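# Put phone on comic book, laptop on its stand

## Task

Leave the phone lying flat with all of it resting on the comic book, and leave the laptop shut and resting on the laptop stand with its top face upward and one of its long edges pressed squarely against the stand's lips; at the end neither gripper may be in contact with the phone or the laptop.

## Robot and tools

Robot: two arms, left_arm and right_arm, each with a two-finger gripper. The fingers point along the gripper's +z axis and separate along its y axis. The reported gripper position is the spot between the finger pads, roughly 1 cm short of the tips. Calibrated bases in the scene frame: left_arm at (+0.031, +0.243, 0) m, quat_wxyz (+1.000, 0, 0, +0.014); right_arm at (-0.029, -0.309, 0) m, quat_wxyz (+1.000, 0, 0, +0.003). A camera stand is fixed behind the arms.

Frame: everything uses the scene frame. Its origin sits at table-top height midway between the nominal bases; +x points out over the table, +z up, and left_arm is on the +y side (arm names do not match image sides). Printed hand poses may be off by a few centimetres, more at long reach.

Command rows: every movement argument is a row of 14 numbers, all in [-1, 1], covering both arms even if one is idle: left_arm dx, dy, dz, rx, ry, rz, opening, then right_arm in the same seven-number order. dx..rz are offsets, not poses: they are measured from that arm's Hand target as it stood when the action or move began, along scene-frame axes, with rotation applied about the Hand target's position. Scale: 1.0 equals 0.6 m for dx/dy/dz and 180 degrees for rx/ry/rz, which together form one rotation vector. If the translation length exceeds 1.0 it may be scaled down along its direction. Opening is absolute, not an offset: +1 fully open (0.094 m), -1 closed. Sending 0 for an idle gripper's opening closes it, so repeat its current command to leave it alone.

execute_actions(actions, cameras): actions is a list of actions; each action is up to 15 rows, one per 1/30 s step, and a short action repeats its final row to fill 15 steps. Every row in an action counts from the action's starting Hand target, not from the previous row; a new action starts from the updated target, so repeating an offset keeps moving further. An empty list returns camera images and the full state. cameras: list of names (cam_head_left, cam_head_right), ["all"], [] for none, or omitted.

move(target, speed, blend, opening_speed, grip_force, blocking, cameras): drives each gripper in a straight line toward target, which is one 14-number row or a list of up to 15 rows, every row being an offset from the same starting Hand targets. speed: m/s, 0.002 to 4.3, default 0.25 (rotation up to twice that in rad/s); one value or one per target. blend: corner rounding radius in m for lists; 0 means stop at each point. opening_speed: rate of the opening command per second on the -1..+1 scale, at least 0.2; use it for slow, gentle closing. grip_force: newtons per finger pad, 10 to 50, one value or one per arm; it persists, and lower values close slowly. blocking=false returns after about 0.5 s while the motion continues. Paths ignore obstacles and the other arm; steer around each arm's own base rather than near it. Result adds a move: line such as done, off_target, moving, held or fault; limits=paced means the pose was clipped, limits=held means steps were withheld.

wait(seconds 0 to 10, cameras): lets time pass holding commands. stop(cameras): brakes a running move. zoom_image(camera, region [x0, y0, x1, y1] pixels, max 504x504) enlarges part of the latest image of cam_head_left (896x504) or cam_head_right (896x504). finished_scene(scene): ends the current scene, giving its number; it cannot be undone.

Reading results: Hand target is the last commanded pose after clipping; next offsets build on it. Grippers often settle a few cm short of it from friction or load; a zero offset re-requests it, and a remaining gap can be sent as an explicit offset. Orientation commands are clipped to within 40 degrees of the current orientation each step. grip_measured reads the finger opening on the command scale; with nothing held it can read up to about 2.5 mm wide, and on a hard part it reads slightly narrower than the part. It does not show the moment of contact. grip_effort_nm is the gripper motor's averaged effort (negative closing), not pad force, and keeps an offset at rest. Joint torques include the arm's own weight; positive is toward larger joint angles. Joint velocities may be summarised as within noise. Tool commands lists the present commands.

Cautions: do not drop parts, release moving parts, slam, or push hard; faster moves and targets set deep past a contact hit harder. An arm blocked by something keeps pushing until commanded back past its gripper. Keep the two grippers, wrist cameras and housings apart, and never close one gripper on the other's fingers. Nothing may fall off or be left off the table. Loose items may occasionally be nudged by outside forces. Motors heat when holding loads, stretched out or straining; at 85 °C a MOTOR HOT line appears, and at 100 °C the arm drops for 30 to 60 s or more (OVER-TEMPERATURE FAULT). Joint ranges in rad: waist -2.880 to 2.880, shoulder 0.000 to 3.142, elbow 0.000 to 3.019 (straight at 2.964), wrist pitch -1.693 to 1.571, wrist yaw -1.571 to 1.571, wrist roll -2.094 to 2.094.

Each tool is called after ">>>" by a JSON object that holds its "api" and its "payload".

## Session

>>> {"api": "execute_actions", "payload": {"actions": []}}

Scene clock: 0.00 s.
left_arm: end_effector_position=(+0.5763, +0.0326, +0.2204) grip_measured=+1.000 grip_effort_nm=n/a end_effector_quat_wxyz=(+0.373, -0.189, +0.872, +0.255) | right_arm: end_effector_position=(+0.2774, -0.6662, +0.2410) grip_measured=+1.000 grip_effort_nm=n/a end_effector_quat_wxyz=(+0.133, +0.606, +0.784, +0.005)
Joint positions: left_arm=[-0.635 1.765 1.519 -1.122 -0.923 -0.933 0.094] | right_arm=[-0.891 1.406 1.314 -1.221 -0.069 0.44 0.094]
Joint velocities: within noise
Joint torques (N m): no reading
Motor temperatures (°C): left_arm=[23 26 32 24 27 24 28] | right_arm=[26 31 32 25 24 23 25]
Heat: left arm: hottest elbow 32 °C; right arm: hottest elbow 32 °C.
Hand target: left_arm +0.5824, +0.0285, +0.2385; +0.386, -0.198, +0.868, +0.242 | right_arm +0.2821, -0.6719, +0.2485; +0.142, +0.605, +0.783, +0.003
Tool commands: left_gripper/opening=+1.0 right_gripper/opening=+1.0

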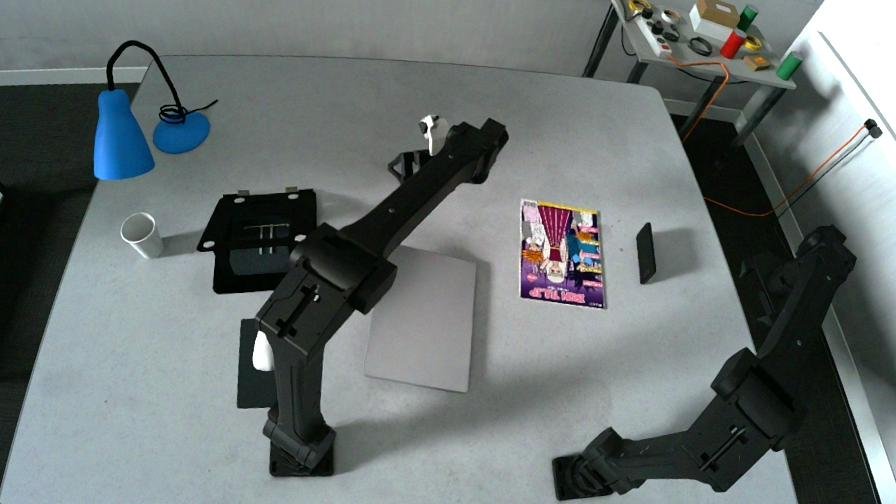

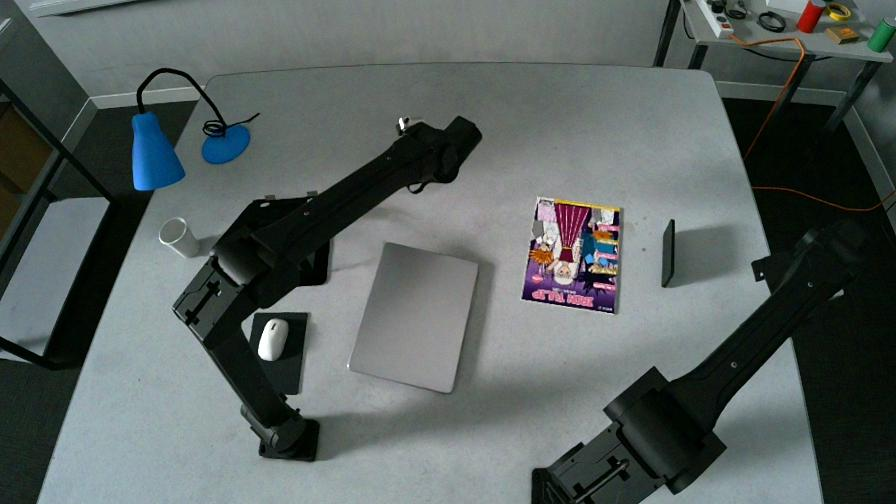

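>>> {"api": "zoom_image", "payload": {"camera": "cam_head_left", "region": [580, 190, 720, 310]}}

>>> {"api": "zoom_image", "payload": {"camera": "cam_head_right", "region": [600, 190, 740, 310]}}

>>> {"api": "zoom_image", "payload": {"camera": "cam_head_right", "region": [330, 220, 510, 410]}}

Scaled by 3.600.

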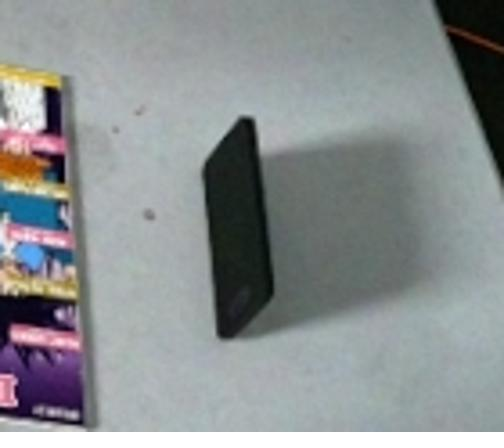

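Scaled by 3.600.

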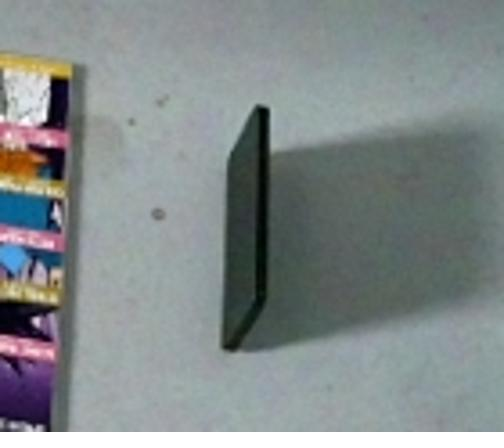

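Scaled by 2.653.

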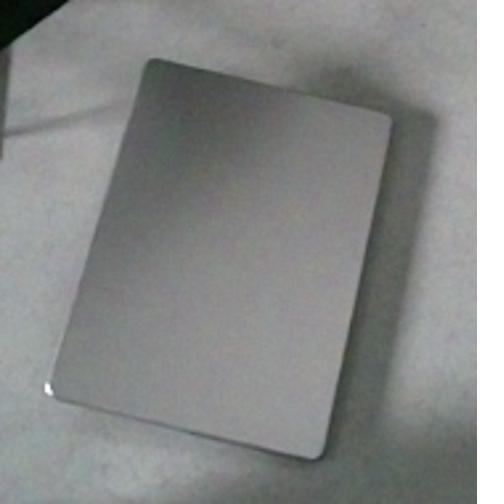

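>>> {"api": "move", "payload": {"target": [0,0,0,0,0,0,1,0.388,0.157,-0.164,0.003,0.097,0.383,1], "cameras": ["all"], "grip_force": 50}}

>>> {"api": "zoom_image", "payload": {"camera": "cam_head_left", "region": [580, 180, 720, 300]}}

>>> {"api": "zoom_image", "payload": {"camera": "cam_head_right", "region": [600, 180, 740, 300]}}

Scene clock: 10.80 s.
left_arm: end_effector_position=(+0.5763, +0.0326, +0.2204) grip_measured=+1.000 grip_effort_nm=0.03 end_effector_quat_wxyz=(+0.373, -0.189, +0.872, +0.255) | right_arm: end_effector_position=(+0.4979, -0.5734, +0.1485) grip_measured=+1.000 grip_effort_nm=-0.01 end_effector_quat_wxyz=(-0.006, +0.060, +0.998, +0.002)
Joint positions: left_arm=[-0.635 1.765 1.519 -1.122 -0.923 -0.933 0.094] | right_arm=[-0.469 1.922 1.748 -1.409 0 -0.345 0.094]
Joint torques (N m): left_arm=[-0.73 -19.84 12.9 0.55 -0.59 -0.05] | right_arm=[1.03 -19.84 12.81 -0.2 0.07 0.11]
Heat: left arm: hottest elbow 34 °C; right arm: hottest elbow 34 °C.
Hand target: left_arm +0.5824, +0.0285, +0.2385; +0.386, -0.198, +0.868, +0.242 | right_arm +0.5147, -0.5778, +0.1501; -0.001, +0.052, +0.999, -0.001
Off the commanded pose: left_arm 0.020 m, 2 deg | right_arm 0.018 m, 1 deg.
move: off_target (left_arm, right_arm)

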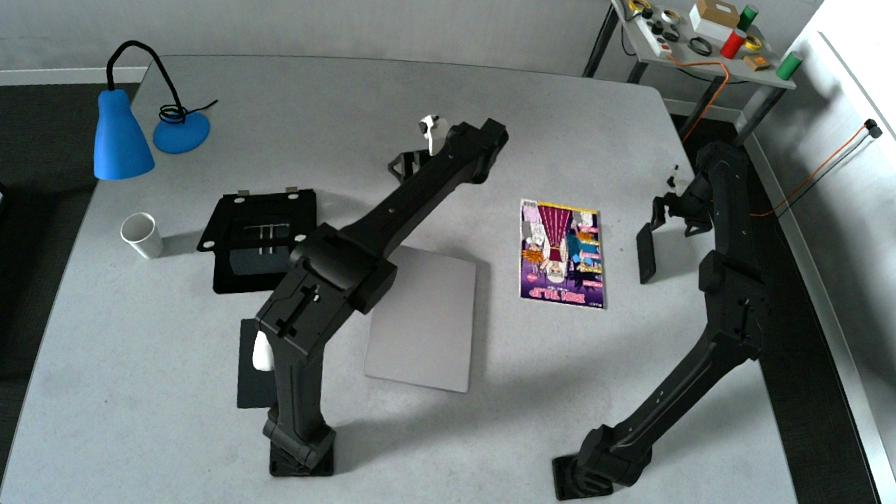

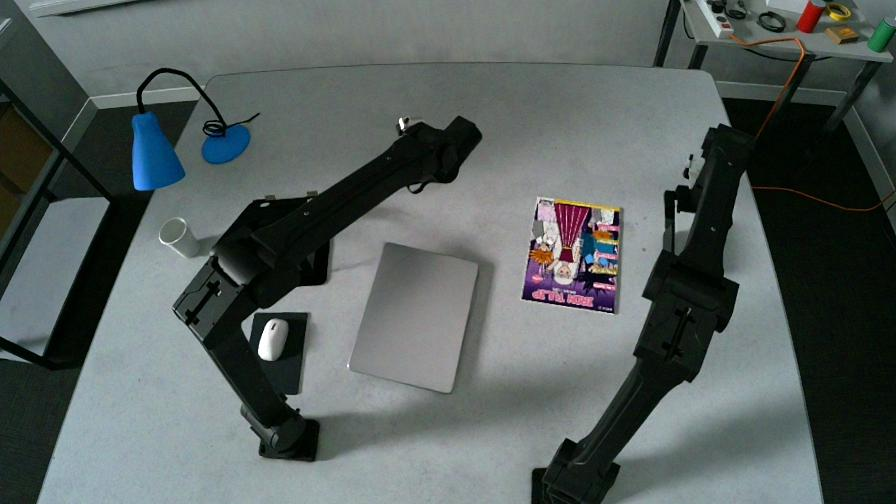

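Scaled by 3.600.

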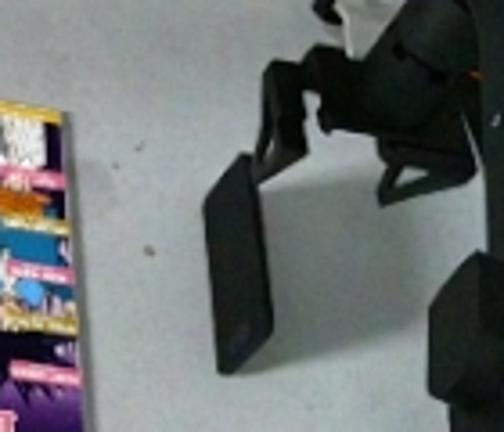

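Scaled by 3.600.

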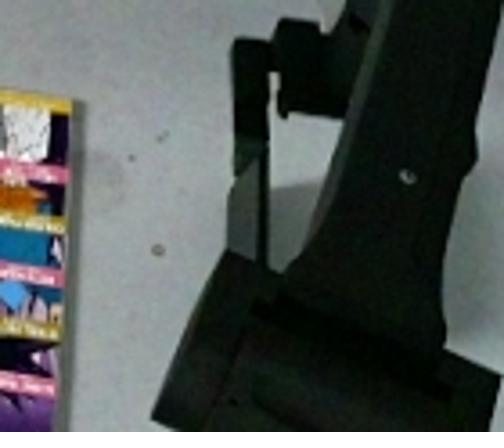

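>>> {"api": "move", "payload": {"target": [[0,0,0,0,0,0,1,0.01,0.005,-0.12,0,0,0,1],[0,0,0,0,0,0,1,0.0,0.005,-0.195,0,0,0,1]], "speed": [0.2,0.1], "blend": 0.01, "cameras": ["all"]}}

>>> {"api": "zoom_image", "payload": {"camera": "cam_head_left", "region": [580, 180, 720, 300]}}

Scene clock: 16.43 s.
left_arm: end_effector_position=(+0.5763, +0.0326, +0.2204) grip_measured=+1.000 grip_effort_nm=0.03 end_effector_quat_wxyz=(+0.373, -0.189, +0.872, +0.255) | right_arm: end_effector_position=(+0.5167, -0.5802, +0.0583) grip_measured=+1.000 grip_effort_nm=-0.01 end_effector_quat_wxyz=(+0.016, +0.057, +0.998, -0.007)
Joint positions: left_arm=[-0.635 1.765 1.519 -1.122 -0.923 -0.933 0.094] | right_arm=[-0.465 2.01 1.64 -1.166 0 -0.345 0.094]
Joint torques (N m): left_arm=[-1.73 -19.49 12.74 0.85 -0.6 -0.02] | right_arm=[1.14 -21.42 7.21 0.5 0.08 0.12]
Heat: left arm: hottest elbow 34 °C; right arm: hottest elbow 36 °C.
Hand target: left_arm +0.5824, +0.0285, +0.2385; +0.386, -0.198, +0.868, +0.242 | right_arm +0.5149, -0.5747, +0.0331; -0.001, +0.052, +0.999, -0.001
Off the commanded pose: left_arm 0.020 m, 2 deg | right_arm 0.026 m, 2 deg.
move: off_target (left_arm, right_arm)

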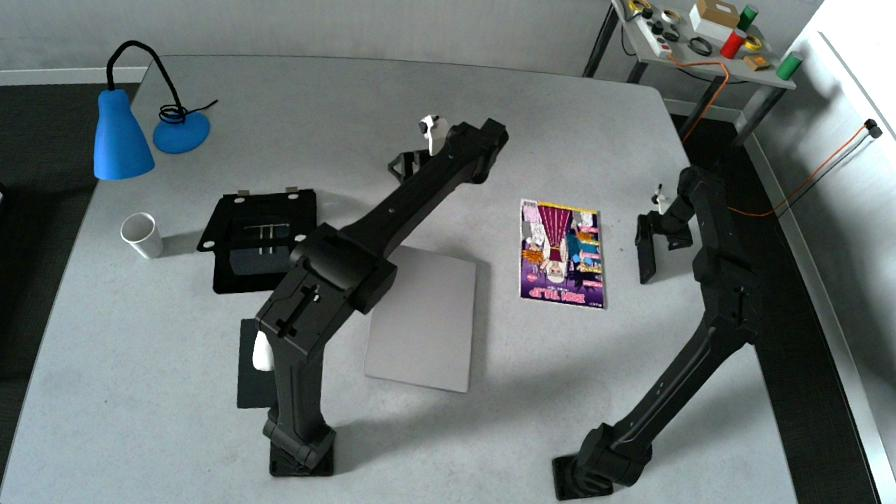

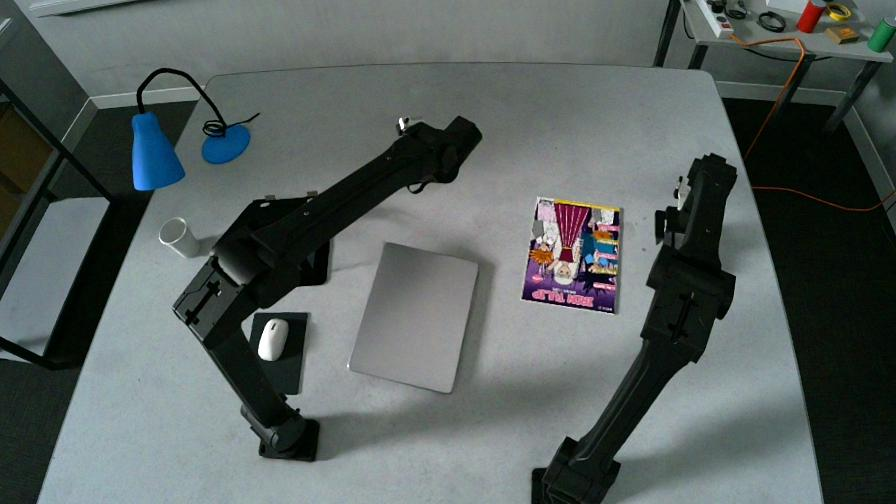

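Scaled by 3.600.

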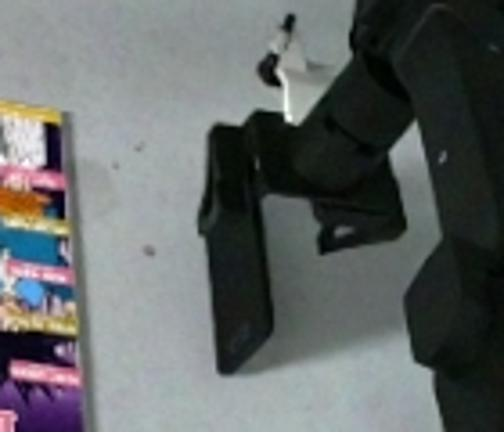

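>>> {"api": "move", "payload": {"target": [[0,0,0,0,0,0,1,0,0,0,0,0,0,-0.95],[0,0,0,0,0,0,1,0,0,0.26,0,0,0,-0.95]], "opening_speed": 0.8, "grip_force": 30}}

>>> {"api": "move", "payload": {"target": [[0,0,0,0,0,0,1,-0.02,0.354,0,-0.359,0.036,0,-0.95],[0,0,0,0,0,0,1,-0.02,0.354,-0.24,-0.359,0.036,0,-0.95]], "blend": 0.02, "cameras": ["all"]}}

>>> {"api": "zoom_image", "payload": {"camera": "cam_head_right", "region": [480, 160, 680, 340]}}

Scene clock: 30.67 s.
left_arm: end_effector_position=(+0.5763, +0.0326, +0.2204) grip_measured=+1.000 grip_effort_nm=0.03 end_effector_quat_wxyz=(+0.373, -0.189, +0.872, +0.255) | right_arm: end_effector_position=(+0.4996, -0.5701, +0.1727) grip_measured=-0.831 grip_effort_nm=-0.67 end_effector_quat_wxyz=(-0.017, +0.056, +0.998, +0.007)
Joint positions: left_arm=[-0.635 1.765 1.519 -1.122 -0.923 -0.933 0.094] | right_arm=[-0.463 1.931 1.825 -1.502 0 -0.345 0.008]
Joint torques (N m): left_arm=[-1.61 -19.49 12.83 0.84 -0.57 -0.03] | right_arm=[0.91 -21.77 13.2 -0.34 0.09 0.12]
Heat: left arm: hottest elbow 35 °C; right arm: hottest elbow 36 °C.
Hand target: left_arm +0.5824, +0.0285, +0.2385; +0.386, -0.198, +0.868, +0.242 | right_arm +0.5148, -0.5748, +0.1890; -0.001, +0.052, +0.999, -0.001
Off the commanded pose: left_arm 0.020 m, 2 deg | right_arm 0.023 m, 2 deg.
grip_force (N): 30, 30
move: off_target (left_arm, right_arm)

Scene clock: 34.13 s.
left_arm: end_effector_position=(+0.5763, +0.0326, +0.2204) grip_measured=+1.000 grip_effort_nm=0.02 end_effector_quat_wxyz=(+0.373, -0.189, +0.872, +0.255) | right_arm: end_effector_position=(+0.5007, -0.3642, +0.0489) grip_measured=-0.831 grip_effort_nm=-0.67 end_effector_quat_wxyz=(-0.029, +0.045, +0.843, -0.535)
Joint positions: left_arm=[-0.635 1.765 1.519 -1.122 -0.923 -0.933 0.094] | right_arm=[0.179 2.149 1.521 -1.493 1.047 0.616 0.008]
Joint torques (N m): left_arm=[-0.91 -20.48 12.92 0.61 -0.57 -0.01] | right_arm=[0.85 -23.88 6.39 -0.4 0.72 0.26]
Heat: left arm: hottest elbow 36 °C; right arm: hottest elbow 36 °C.
Hand target: left_arm +0.5824, +0.0285, +0.2385; +0.386, -0.198, +0.868, +0.242 | right_arm +0.5029, -0.3623, +0.0452; -0.026, +0.044, +0.842, -0.537
Off the commanded pose: left_arm 0.020 m, 2 deg | right_arm 0.005 m, 0 deg.
grip_force (N): 30, 30
move: off_target (left_arm)

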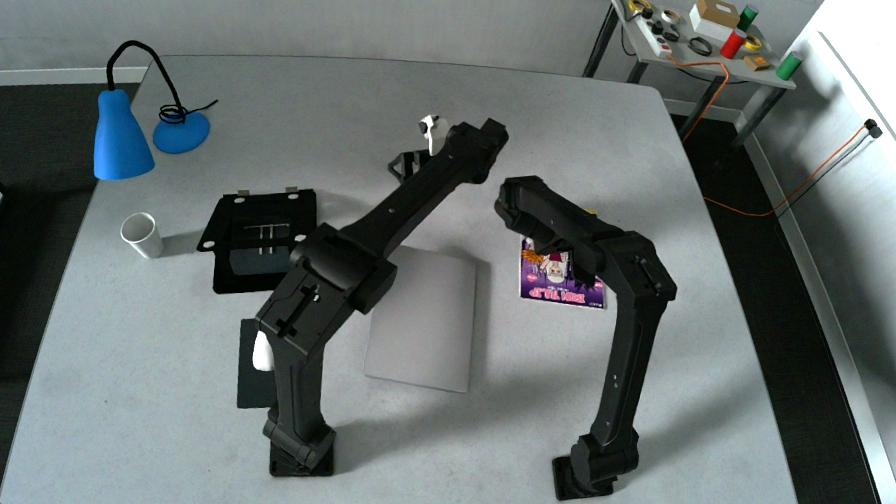

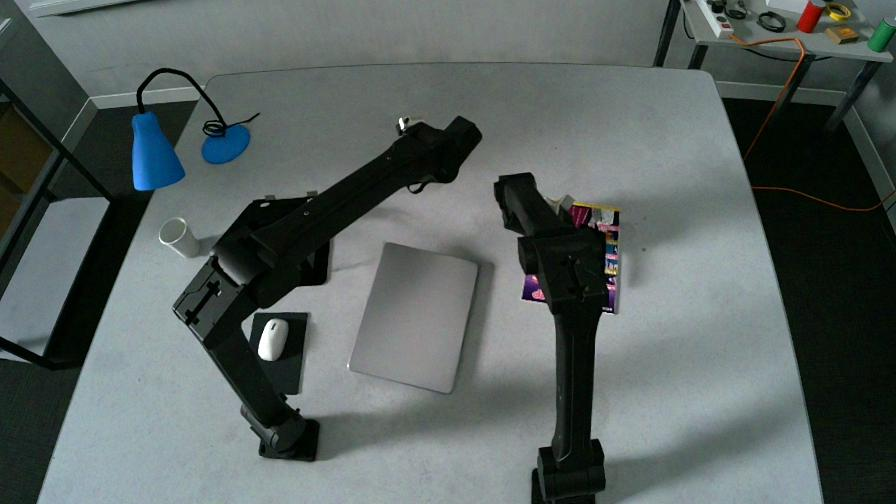

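Scaled by 2.520.

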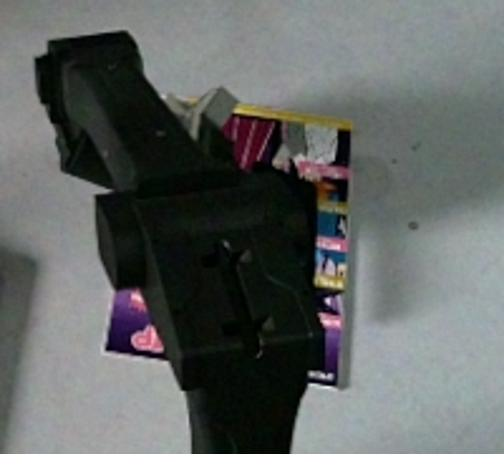

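>>> {"api": "move", "payload": {"target": [[0,0,0,0,0,0,1,0,0,-0.053,0,0,0,-0.95],[0,0,0,0,0,0,1,0,0,-0.053,0,0,0,-0.55]], "speed": 0.05, "opening_speed": 0.4}}

>>> {"api": "move", "payload": {"target": [[0,0,0,0,0,0,1,0.015,0.15,0.06,0,0,0,-0.55],[0,0,0,0,0,0,1,-0.05,0.15,0.35,0,0,0,-0.55],[0.0,0,0,0,0,0,1,-0.36,0.03,0.35,0.36,-0.036,0,-1]], "speed": [0.1,0.25,0.3], "blend": 0.02, "cameras": ["all"]}}

>>> {"api": "zoom_image", "payload": {"camera": "cam_head_right", "region": [480, 160, 680, 340]}}

Scene clock: 40.03 s.
left_arm: end_effector_position=(+0.5763, +0.0326, +0.2204) grip_measured=+1.000 grip_effort_nm=0.03 end_effector_quat_wxyz=(+0.373, -0.189, +0.872, +0.255) | right_arm: end_effector_position=(+0.5062, -0.3636, +0.0307) grip_measured=-0.552 grip_effort_nm=0.06 end_effector_quat_wxyz=(-0.018, +0.051, +0.844, -0.534)
Joint positions: left_arm=[-0.635 1.765 1.519 -1.122 -0.923 -0.933 0.094] | right_arm=[0.179 2.178 1.521 -1.437 1.052 0.614 0.021]
Joint torques (N m): left_arm=[-1.85 -19.31 12.72 0.47 -0.54 -0.03] | right_arm=[0.85 -21.13 5.74 -0.31 0.56 0.27]
Heat: left arm: hottest elbow 36 °C; right arm: hottest elbow 36 °C.
Hand target: left_arm +0.5824, +0.0285, +0.2385; +0.386, -0.198, +0.868, +0.242 | right_arm +0.5028, -0.3623, +0.0132; -0.026, +0.044, +0.842, -0.537
Off the commanded pose: left_arm 0.020 m, 2 deg | right_arm 0.018 m, 1 deg.
grip_force (N): 30, 30
move: off_target (left_arm, right_arm); target 2's new opening was sent with right_arm's hand 0.018 m and 1 deg from that target

Scene clock: 41.40 s.
left_arm: end_effector_position=(+0.5763, +0.0326, +0.2204) grip_measured=+1.000 grip_effort_nm=0.02 end_effector_quat_wxyz=(+0.373, -0.189, +0.872, +0.255) | right_arm: end_effector_position=(+0.4982, -0.2882, +0.0486) grip_measured=-0.551 grip_effort_nm=0.06 end_effector_quat_wxyz=(-0.026, +0.035, +0.847, -0.530)
Joint positions: left_arm=[-0.635 1.765 1.519 -1.122 -0.923 -0.933 0.094] | right_arm=[0.312 2.202 1.606 -1.66 0.972 0.772 0.021]
Joint torques (N m): left_arm=[-2.02 -19.02 12.75 0.79 -0.64 0.01] | right_arm=[0.03 -23.94 6.22 -0.84 0.52 0.22]
Heat: left arm: hottest elbow 36 °C; right arm: hottest elbow 36 °C.
Hand target: left_arm +0.5824, +0.0285, +0.2385; +0.386, -0.198, +0.868, +0.242 | right_arm +0.4984, -0.2927, +0.0484; -0.028, +0.038, +0.846, -0.531 (not the last commanded pose)
Tool commands: left_gripper/opening=+1.0 right_gripper/opening=-0.55
Off the commanded pose: left_arm 0.020 m, 2 deg | right_arm 0.280 m, 64 deg.
grip_force (N): 30, 30
move: held (right_arm; a check stopped the path), off_target (left_arm); path passed 0 of 3 targets; target 3's new opening was not sent; limits=held
pose unreachable (right arm): on one or more control steps of this call, first in action 0 (counted from 0), this arm could not follow its commanded pose, so it was not sent that pose on those steps. It may still have moved: this result reports where it is.
cause: moving toward the commanded pose would bring a part of the arm too close to another arm (this arm's wrist (the part past joint 4) and the left arm's fingers, 27 mm apart when this arm was first held).

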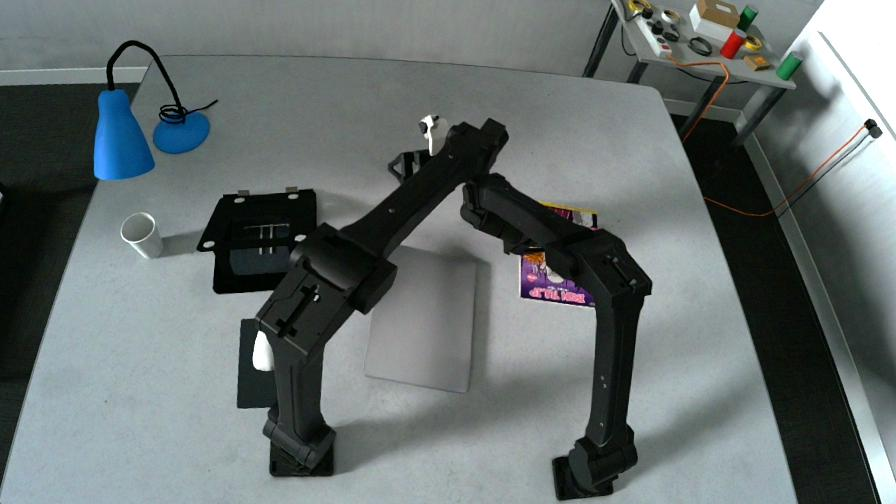

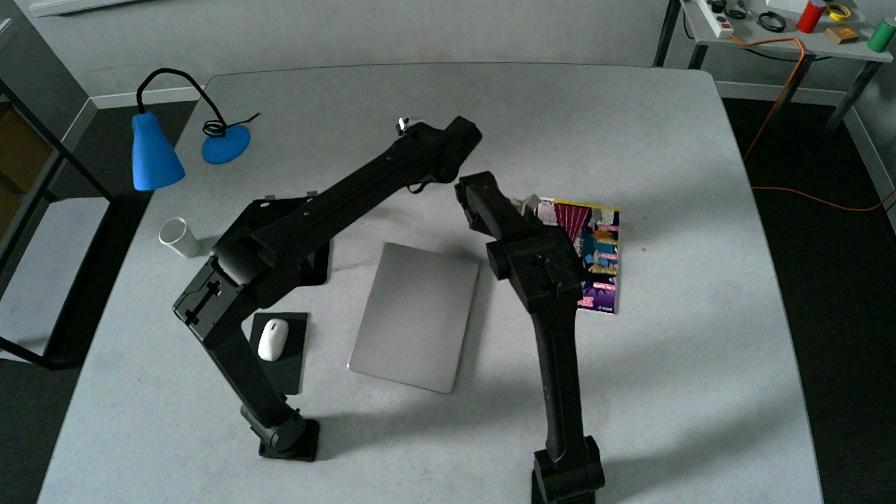

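Scaled by 2.520.

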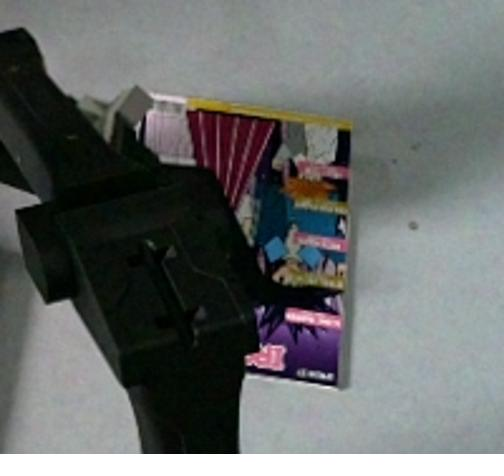

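>>> {"api": "move", "payload": {"target": [-0.604,0.4,0.12,-0.512,0.199,-0.327,0.3,0,0,0,0,0,0,-0.55], "speed": 0.35}}

>>> {"api": "move", "payload": {"target": [[0,0,0,0,0,0,0.3,-0.01,0.07,0.05,0,0,0,-0.55],[0,0,0,0,0,0,0.3,-0.06,0.07,0.35,0,0,0,-0.55]], "speed": 0.15, "blend": 0.02, "cameras": ["all"]}}

>>> {"api": "zoom_image", "payload": {"camera": "cam_head_right", "region": [480, 160, 680, 340]}}

Scene clock: 56.10 s.
left_arm: end_effector_position=(+0.2202, +0.2691, +0.3010) grip_measured=+0.302 grip_effort_nm=-0.08 end_effector_quat_wxyz=(+0.233, -0.114, +0.941, -0.220) | right_arm: end_effector_position=(+0.4982, -0.2882, +0.0486) grip_measured=-0.551 grip_effort_nm=0.06 end_effector_quat_wxyz=(-0.026, +0.035, +0.847, -0.530)
Joint positions: left_arm=[0.68 0.634 0.906 -1.673 0.632 0.411 0.061] | right_arm=[0.312 2.202 1.606 -1.66 0.972 0.772 0.021]
Joint torques (N m): left_arm=[-2.32 -0.62 12.3 0.57 0.29 0.05] | right_arm=[0.03 -24.18 6.12 -0.81 0.51 0.21]
Motor temperatures (°C): left_arm=[23 29 37 24 28 24 28] | right_arm=[26 36 36 25 24 23 25]
Heat: left arm: hottest elbow 37 °C; right arm: hottest shoulder 36 °C.
Hand target: left_arm +0.2199, +0.2685, +0.3105; +0.041, +0.012, +0.880, -0.473 | right_arm +0.4984, -0.2927, +0.0484; -0.028, +0.038, +0.846, -0.531
Off the commanded pose: left_arm 0.010 m, 58 deg; orientation clipped | right_arm 0.005 m, 0 deg.
joint sent to its limit (left arm) — joint 4 (wrist pitch), lower limit. The joint targets are off in orientation, not in position.
grip_force (N): 30, 30
move: off_target (left_arm); limits=paced

Scene clock: 58.53 s.
left_arm: end_effector_position=(+0.2201, +0.2691, +0.3009) grip_measured=+0.302 grip_effort_nm=-0.08 end_effector_quat_wxyz=(+0.232, -0.114, +0.941, -0.220) | right_arm: end_effector_position=(+0.4676, -0.2557, +0.2626) grip_measured=-0.551 grip_effort_nm=0.06 end_effector_quat_wxyz=(+0.097, -0.015, +0.876, -0.472)
Joint positions: left_arm=[0.679 0.634 0.906 -1.673 0.631 0.411 0.061] | right_arm=[0.397 1.729 1.553 -1.672 0.979 0.516 0.021]
Joint torques (N m): left_arm=[-2.02 -0.79 12.55 0.21 0.26 0.04] | right_arm=[1.49 -19.9 7.34 -0.61 0.61 0.15]
Heat: left arm: hottest elbow 37 °C; right arm: hottest shoulder 36 °C.
Hand target: left_arm +0.2200, +0.2684, +0.3105; +0.041, +0.012, +0.880, -0.473 | right_arm +0.4625, -0.2507, +0.2584; -0.028, +0.038, +0.846, -0.531
Off the commanded pose: left_arm 0.010 m, 40 deg | right_arm 0.008 m, 17 deg.
joint sent to its limit (left arm) — joint 4 (wrist pitch), lower limit. The joint targets are off in orientation, not in position.
joint sent to its limit (right arm) — joint 4 (wrist pitch), lower limit. The joint targets are off in orientation, not in position.
grip_force (N): 30, 30
move: off_target (left_arm, right_arm)

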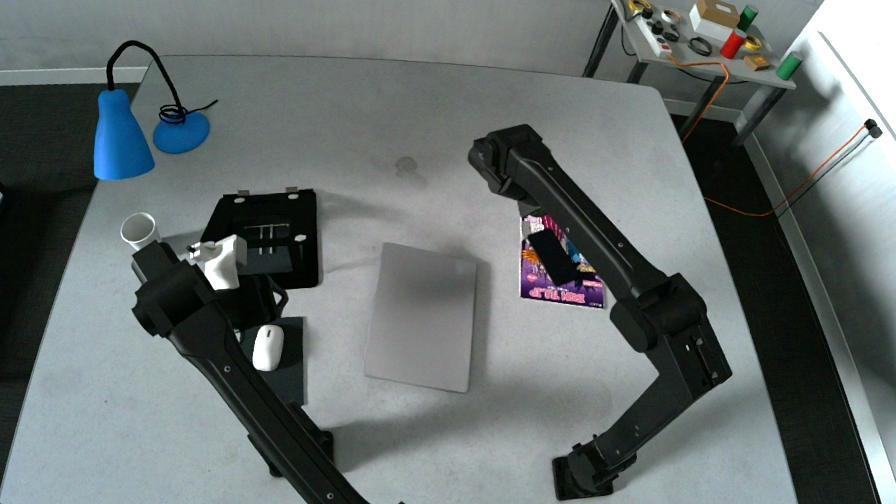

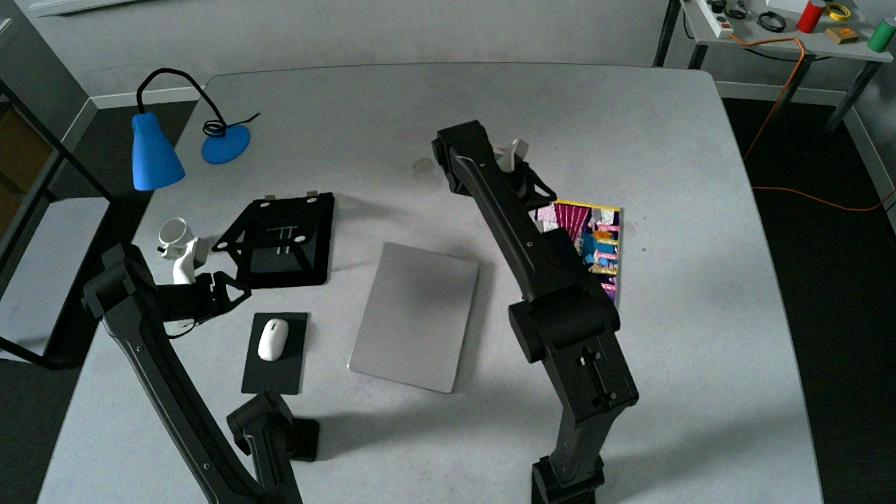

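Scaled by 2.520.

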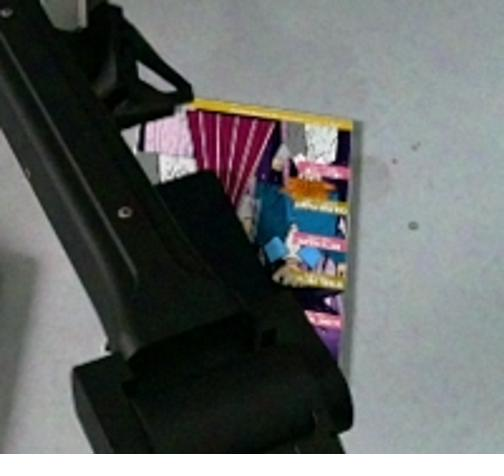

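>>> {"api": "move", "payload": {"target": [[0,0,0,0,0,0,0.3,0.22,0.41,0.0,0.359,-0.036,0,-1],[0,0,0,0,0,0,0.3,0.215,0.41,-0.3,0.359,-0.036,0,-1],[0,0,0,0,0,0,0.3,0.205,0.41,-0.44,0.359,-0.036,0,-1]], "speed": [0.3,0.2,0.1], "blend": 0.015, "cameras": ["all"]}}

>>> {"api": "zoom_image", "payload": {"camera": "cam_head_left", "region": [330, 170, 510, 300]}}

Scene clock: 70.70 s.
left_arm: end_effector_position=(+0.2201, +0.2691, +0.3009) grip_measured=+0.302 grip_effort_nm=-0.08 end_effector_quat_wxyz=(+0.232, -0.114, +0.941, -0.220) | right_arm: end_effector_position=(+0.5924, -0.0113, +0.0224) grip_measured=-0.991 grip_effort_nm=-0.49 end_effector_quat_wxyz=(+0.017, +0.047, +0.999, +0.013)
Joint positions: left_arm=[0.679 0.634 0.906 -1.673 0.631 0.411 0.061] | right_arm=[0.441 2.253 1.957 -1.233 -0.008 0.541 0]
Joint torques (N m): left_arm=[-2.9 -0.03 12.25 0.5 0.28 0.04] | right_arm=[1.44 -25.35 7.87 0.59 -0.01 0.23]
Heat: left arm: hottest elbow 37 °C; right arm: hottest elbow 37 °C.
Hand target: left_arm +0.2200, +0.2684, +0.3105; +0.041, +0.012, +0.880, -0.473 | right_arm +0.5853, -0.0048, -0.0058; +0.001, +0.045, +0.999, +0.006
Off the commanded pose: left_arm 0.010 m, 40 deg | right_arm 0.030 m, 2 deg.
joint sent to its limit (left arm) — joint 4 (wrist pitch), lower limit. The joint targets are off in orientation, not in position.
grip_force (N): 30, 30
move: off_target (left_arm, right_arm)

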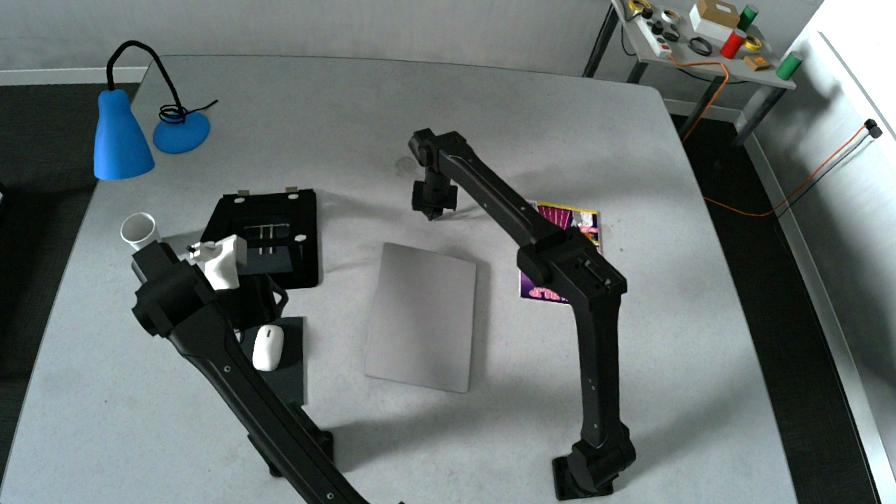

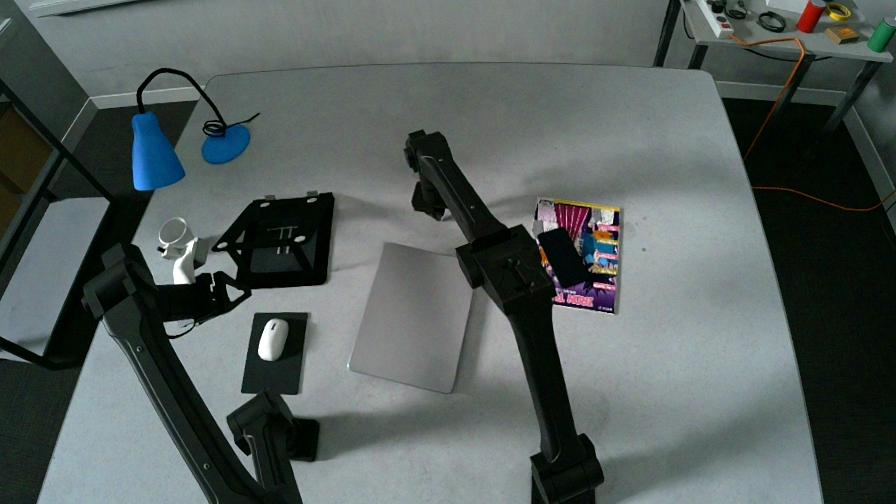

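Scaled by 2.800.

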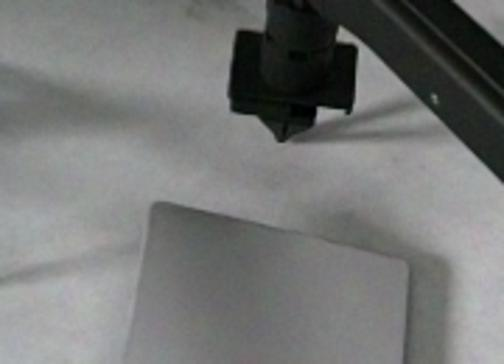

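>>> {"api": "move", "payload": {"target": [0,0,0,0,0,0,0.3,-0.29,0.0,0.0,0,0,0,-1], "speed": 0.1, "cameras": ["all"]}}

Scene clock: 75.47 s.
left_arm: end_effector_position=(+0.2201, +0.2691, +0.3009) grip_measured=+0.302 grip_effort_nm=-0.08 end_effector_quat_wxyz=(+0.232, -0.114, +0.941, -0.220) | right_arm: end_effector_position=(+0.4427, -0.0129, +0.0140) grip_measured=-0.991 grip_effort_nm=-0.49 end_effector_quat_wxyz=(+0.030, +0.061, +0.998, +0.018)
Joint positions: left_arm=[0.679 0.634 0.906 -1.673 0.631 0.411 0.061] | right_arm=[0.559 1.921 1.365 -0.946 0.007 0.687 0]
Joint torques (N m): left_arm=[-2.43 -1.2 12.48 0.42 0.24 0.07] | right_arm=[3.14 -20.84 4.63 -0.03 -0.4 0.15]
Heat: left arm: hottest elbow 37 °C; right arm: hottest shoulder 36 °C.
Hand target: left_arm +0.2200, +0.2684, +0.3105; +0.041, +0.012, +0.880, -0.473 | right_arm +0.4114, -0.0047, -0.0056; +0.001, +0.045, +0.999, +0.007
Off the commanded pose: left_arm 0.010 m, 40 deg | right_arm 0.038 m, 4 deg.
joint sent to its limit (left arm) — joint 4 (wrist pitch), lower limit. The joint targets are off in orientation, not in position.
grip_force (N): 30, 30
move: off_target (left_arm, right_arm)

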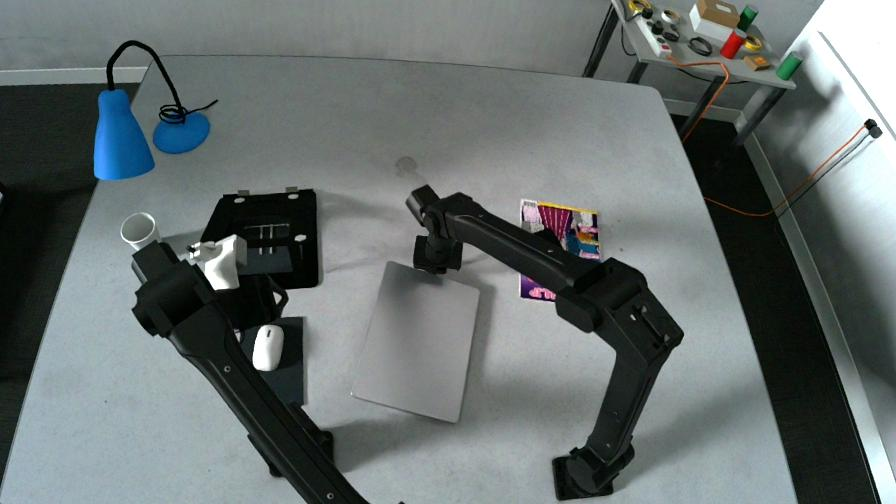

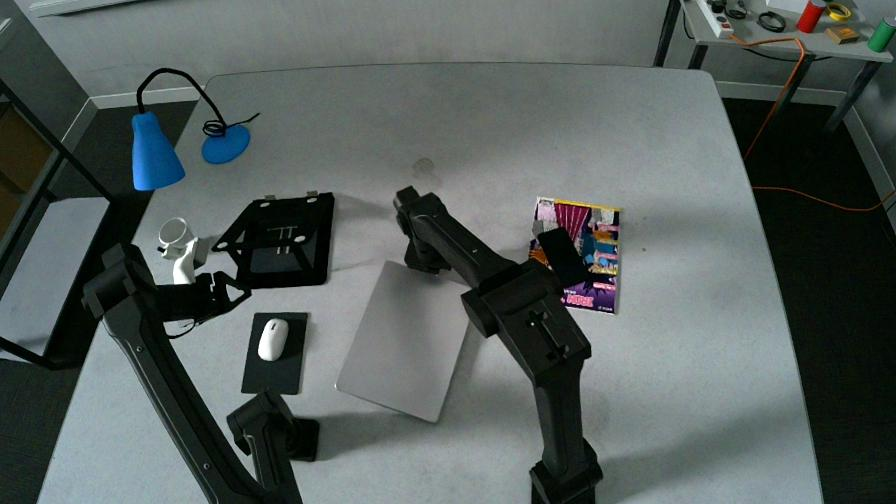

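>>> {"api": "move", "payload": {"target": [[0.133,-0.02,-0.15,-0.072,0.034,-0.081,0.4,0.04,0,0.25,0,0,0,-1],[0.133,-0.06,-0.41,-0.072,0.034,-0.081,0.4,-0.1,-0.5,0.35,0,0,0,-1]], "blend": 0.02, "grip_force": 50, "cameras": ["all"]}}

>>> {"api": "zoom_image", "payload": {"camera": "cam_head_left", "region": [290, 250, 490, 430]}}

>>> {"api": "zoom_image", "payload": {"camera": "cam_head_right", "region": [280, 250, 480, 430]}}

Scene clock: 91.80 s.
left_arm: end_effector_position=(+0.2965, +0.2364, +0.0725) grip_measured=+0.398 grip_effort_nm=0.13 end_effector_quat_wxyz=(-0.058, +0.086, +0.817, -0.567) | right_arm: end_effector_position=(+0.3593, -0.3011, +0.2080) grip_measured=-0.991 grip_effort_nm=-0.49 end_effector_quat_wxyz=(+0.011, +0.045, +0.999, +0.006)
Joint positions: left_arm=[0.446 1.811 0.859 -1.653 0.815 1.165 0.066] | right_arm=[0.012 1.35 1.195 -1.393 -0.011 0.107 0]
Joint torques (N m): left_arm=[-2.9 -10.11 5.49 -0.75 0.29 0.17] | right_arm=[-0.15 -13.27 7.5 -0.17 -0.05 0.13]
Heat: left arm: hottest elbow 37 °C; right arm: hottest shoulder 36 °C.
Hand target: left_arm +0.2997, +0.2324, +0.0645; -0.065, +0.094, +0.813, -0.570 | right_arm +0.3514, -0.3046, +0.2044; +0.001, +0.045, +0.999, +0.007
Off the commanded pose: left_arm 0.009 m, 1 deg | right_arm 0.009 m, 1 deg.
move: done

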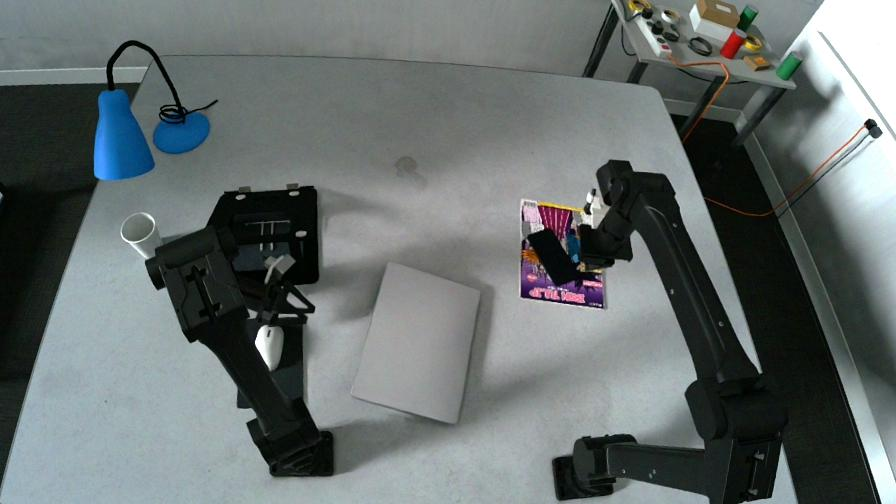

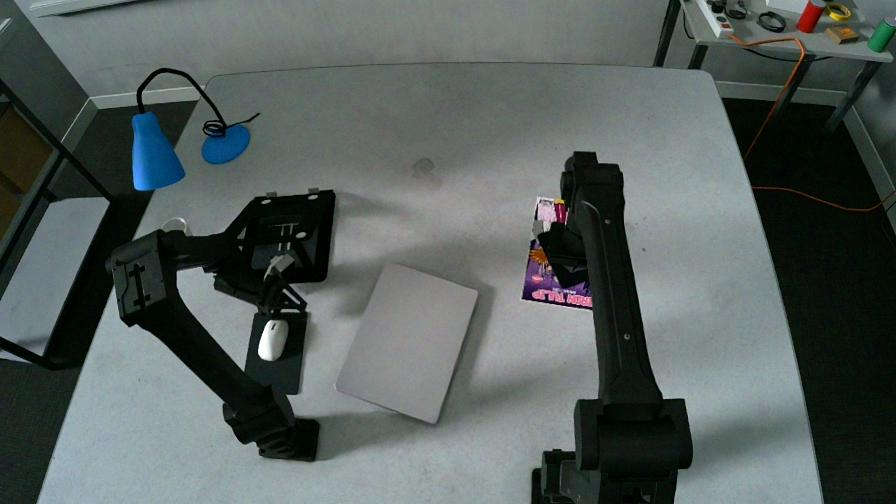

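Scaled by 2.520.

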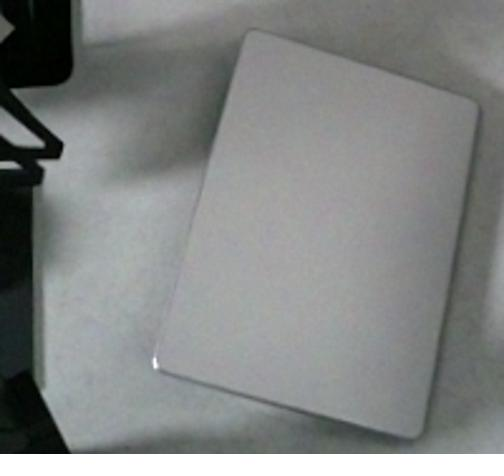

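Scaled by 2.520.

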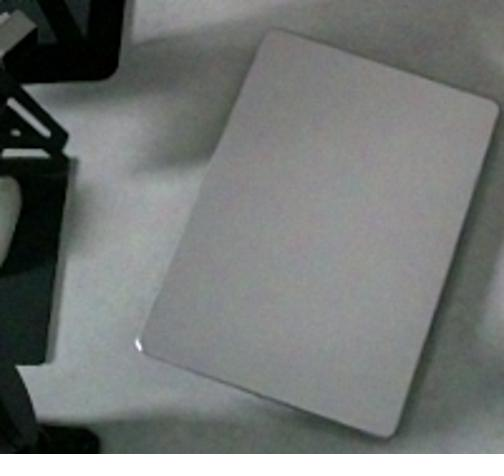

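>>> {"api": "move", "payload": {"target": [-0.03,-0.24,0,0,0,0,0.4,0,0,0,0,0,0,-1], "speed": 0.12, "cameras": ["all"]}}

>>> {"api": "zoom_image", "payload": {"camera": "cam_head_left", "region": [310, 270, 430, 390]}}

>>> {"api": "zoom_image", "payload": {"camera": "cam_head_right", "region": [300, 270, 420, 390]}}

Scene clock: 98.93 s.
left_arm: end_effector_position=(+0.2847, +0.0918, +0.0610) grip_measured=+0.398 grip_effort_nm=0.13 end_effector_quat_wxyz=(-0.068, +0.087, +0.813, -0.572) | right_arm: end_effector_position=(+0.3593, -0.3011, +0.2080) grip_measured=-0.991 grip_effort_nm=-0.49 end_effector_quat_wxyz=(+0.011, +0.044, +0.999, +0.006)
Joint positions: left_arm=[0.003 1.669 0.671 -1.19 1.145 0.65 0.066] | right_arm=[0.012 1.35 1.195 -1.393 -0.011 0.106 0]
Joint torques (N m): left_arm=[-2.26 -12.81 4.03 -0.24 0.49 0] | right_arm=[-0.09 -13.45 7.57 -0.14 -0.04 0.08]
Heat: left arm: hottest elbow 36 °C; right arm: hottest shoulder 36 °C.
Hand target: left_arm +0.2818, +0.0884, +0.0645; -0.065, +0.093, +0.813, -0.571 | right_arm +0.3514, -0.3046, +0.2044; +0.001, +0.045, +0.999, +0.007
Off the commanded pose: left_arm 0.006 m, 1 deg | right_arm 0.009 m, 1 deg.
move: done

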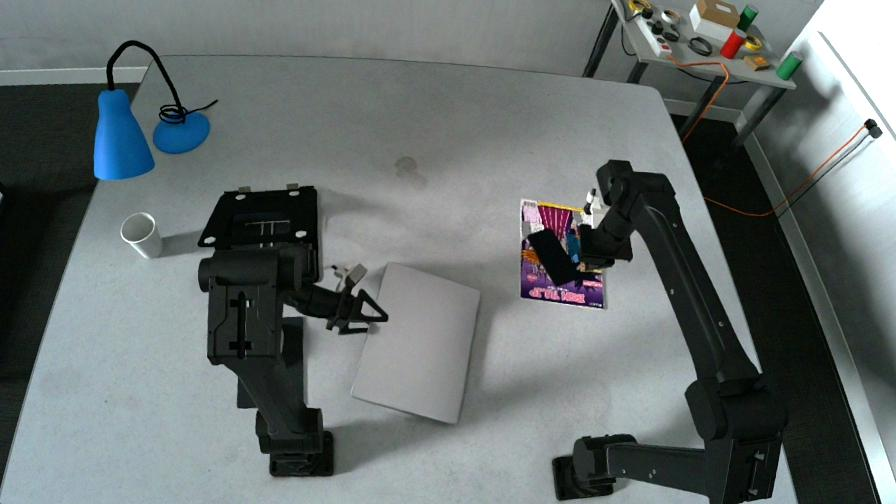

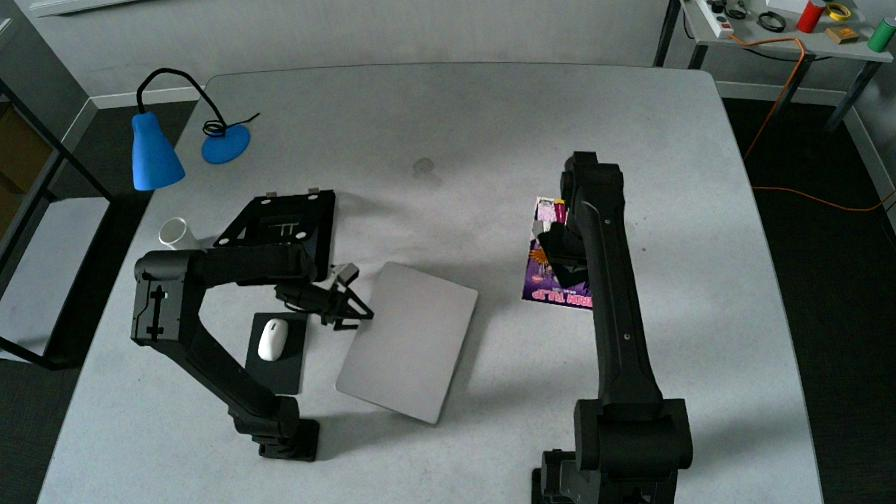

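Scaled by 4.200.

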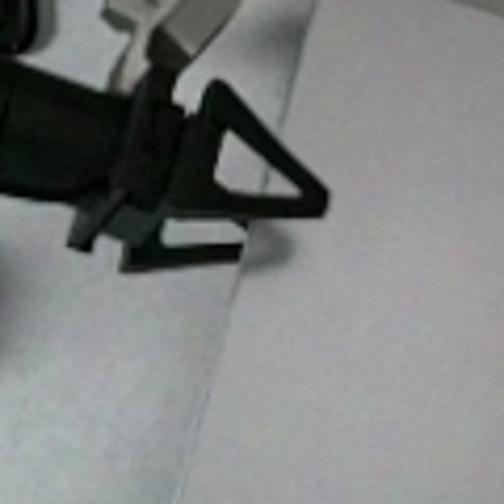

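Scaled by 4.200.

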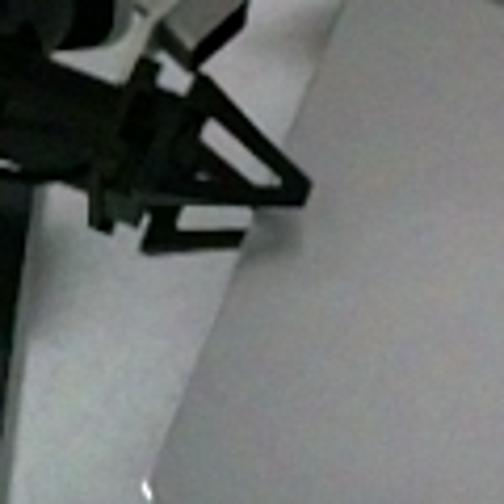

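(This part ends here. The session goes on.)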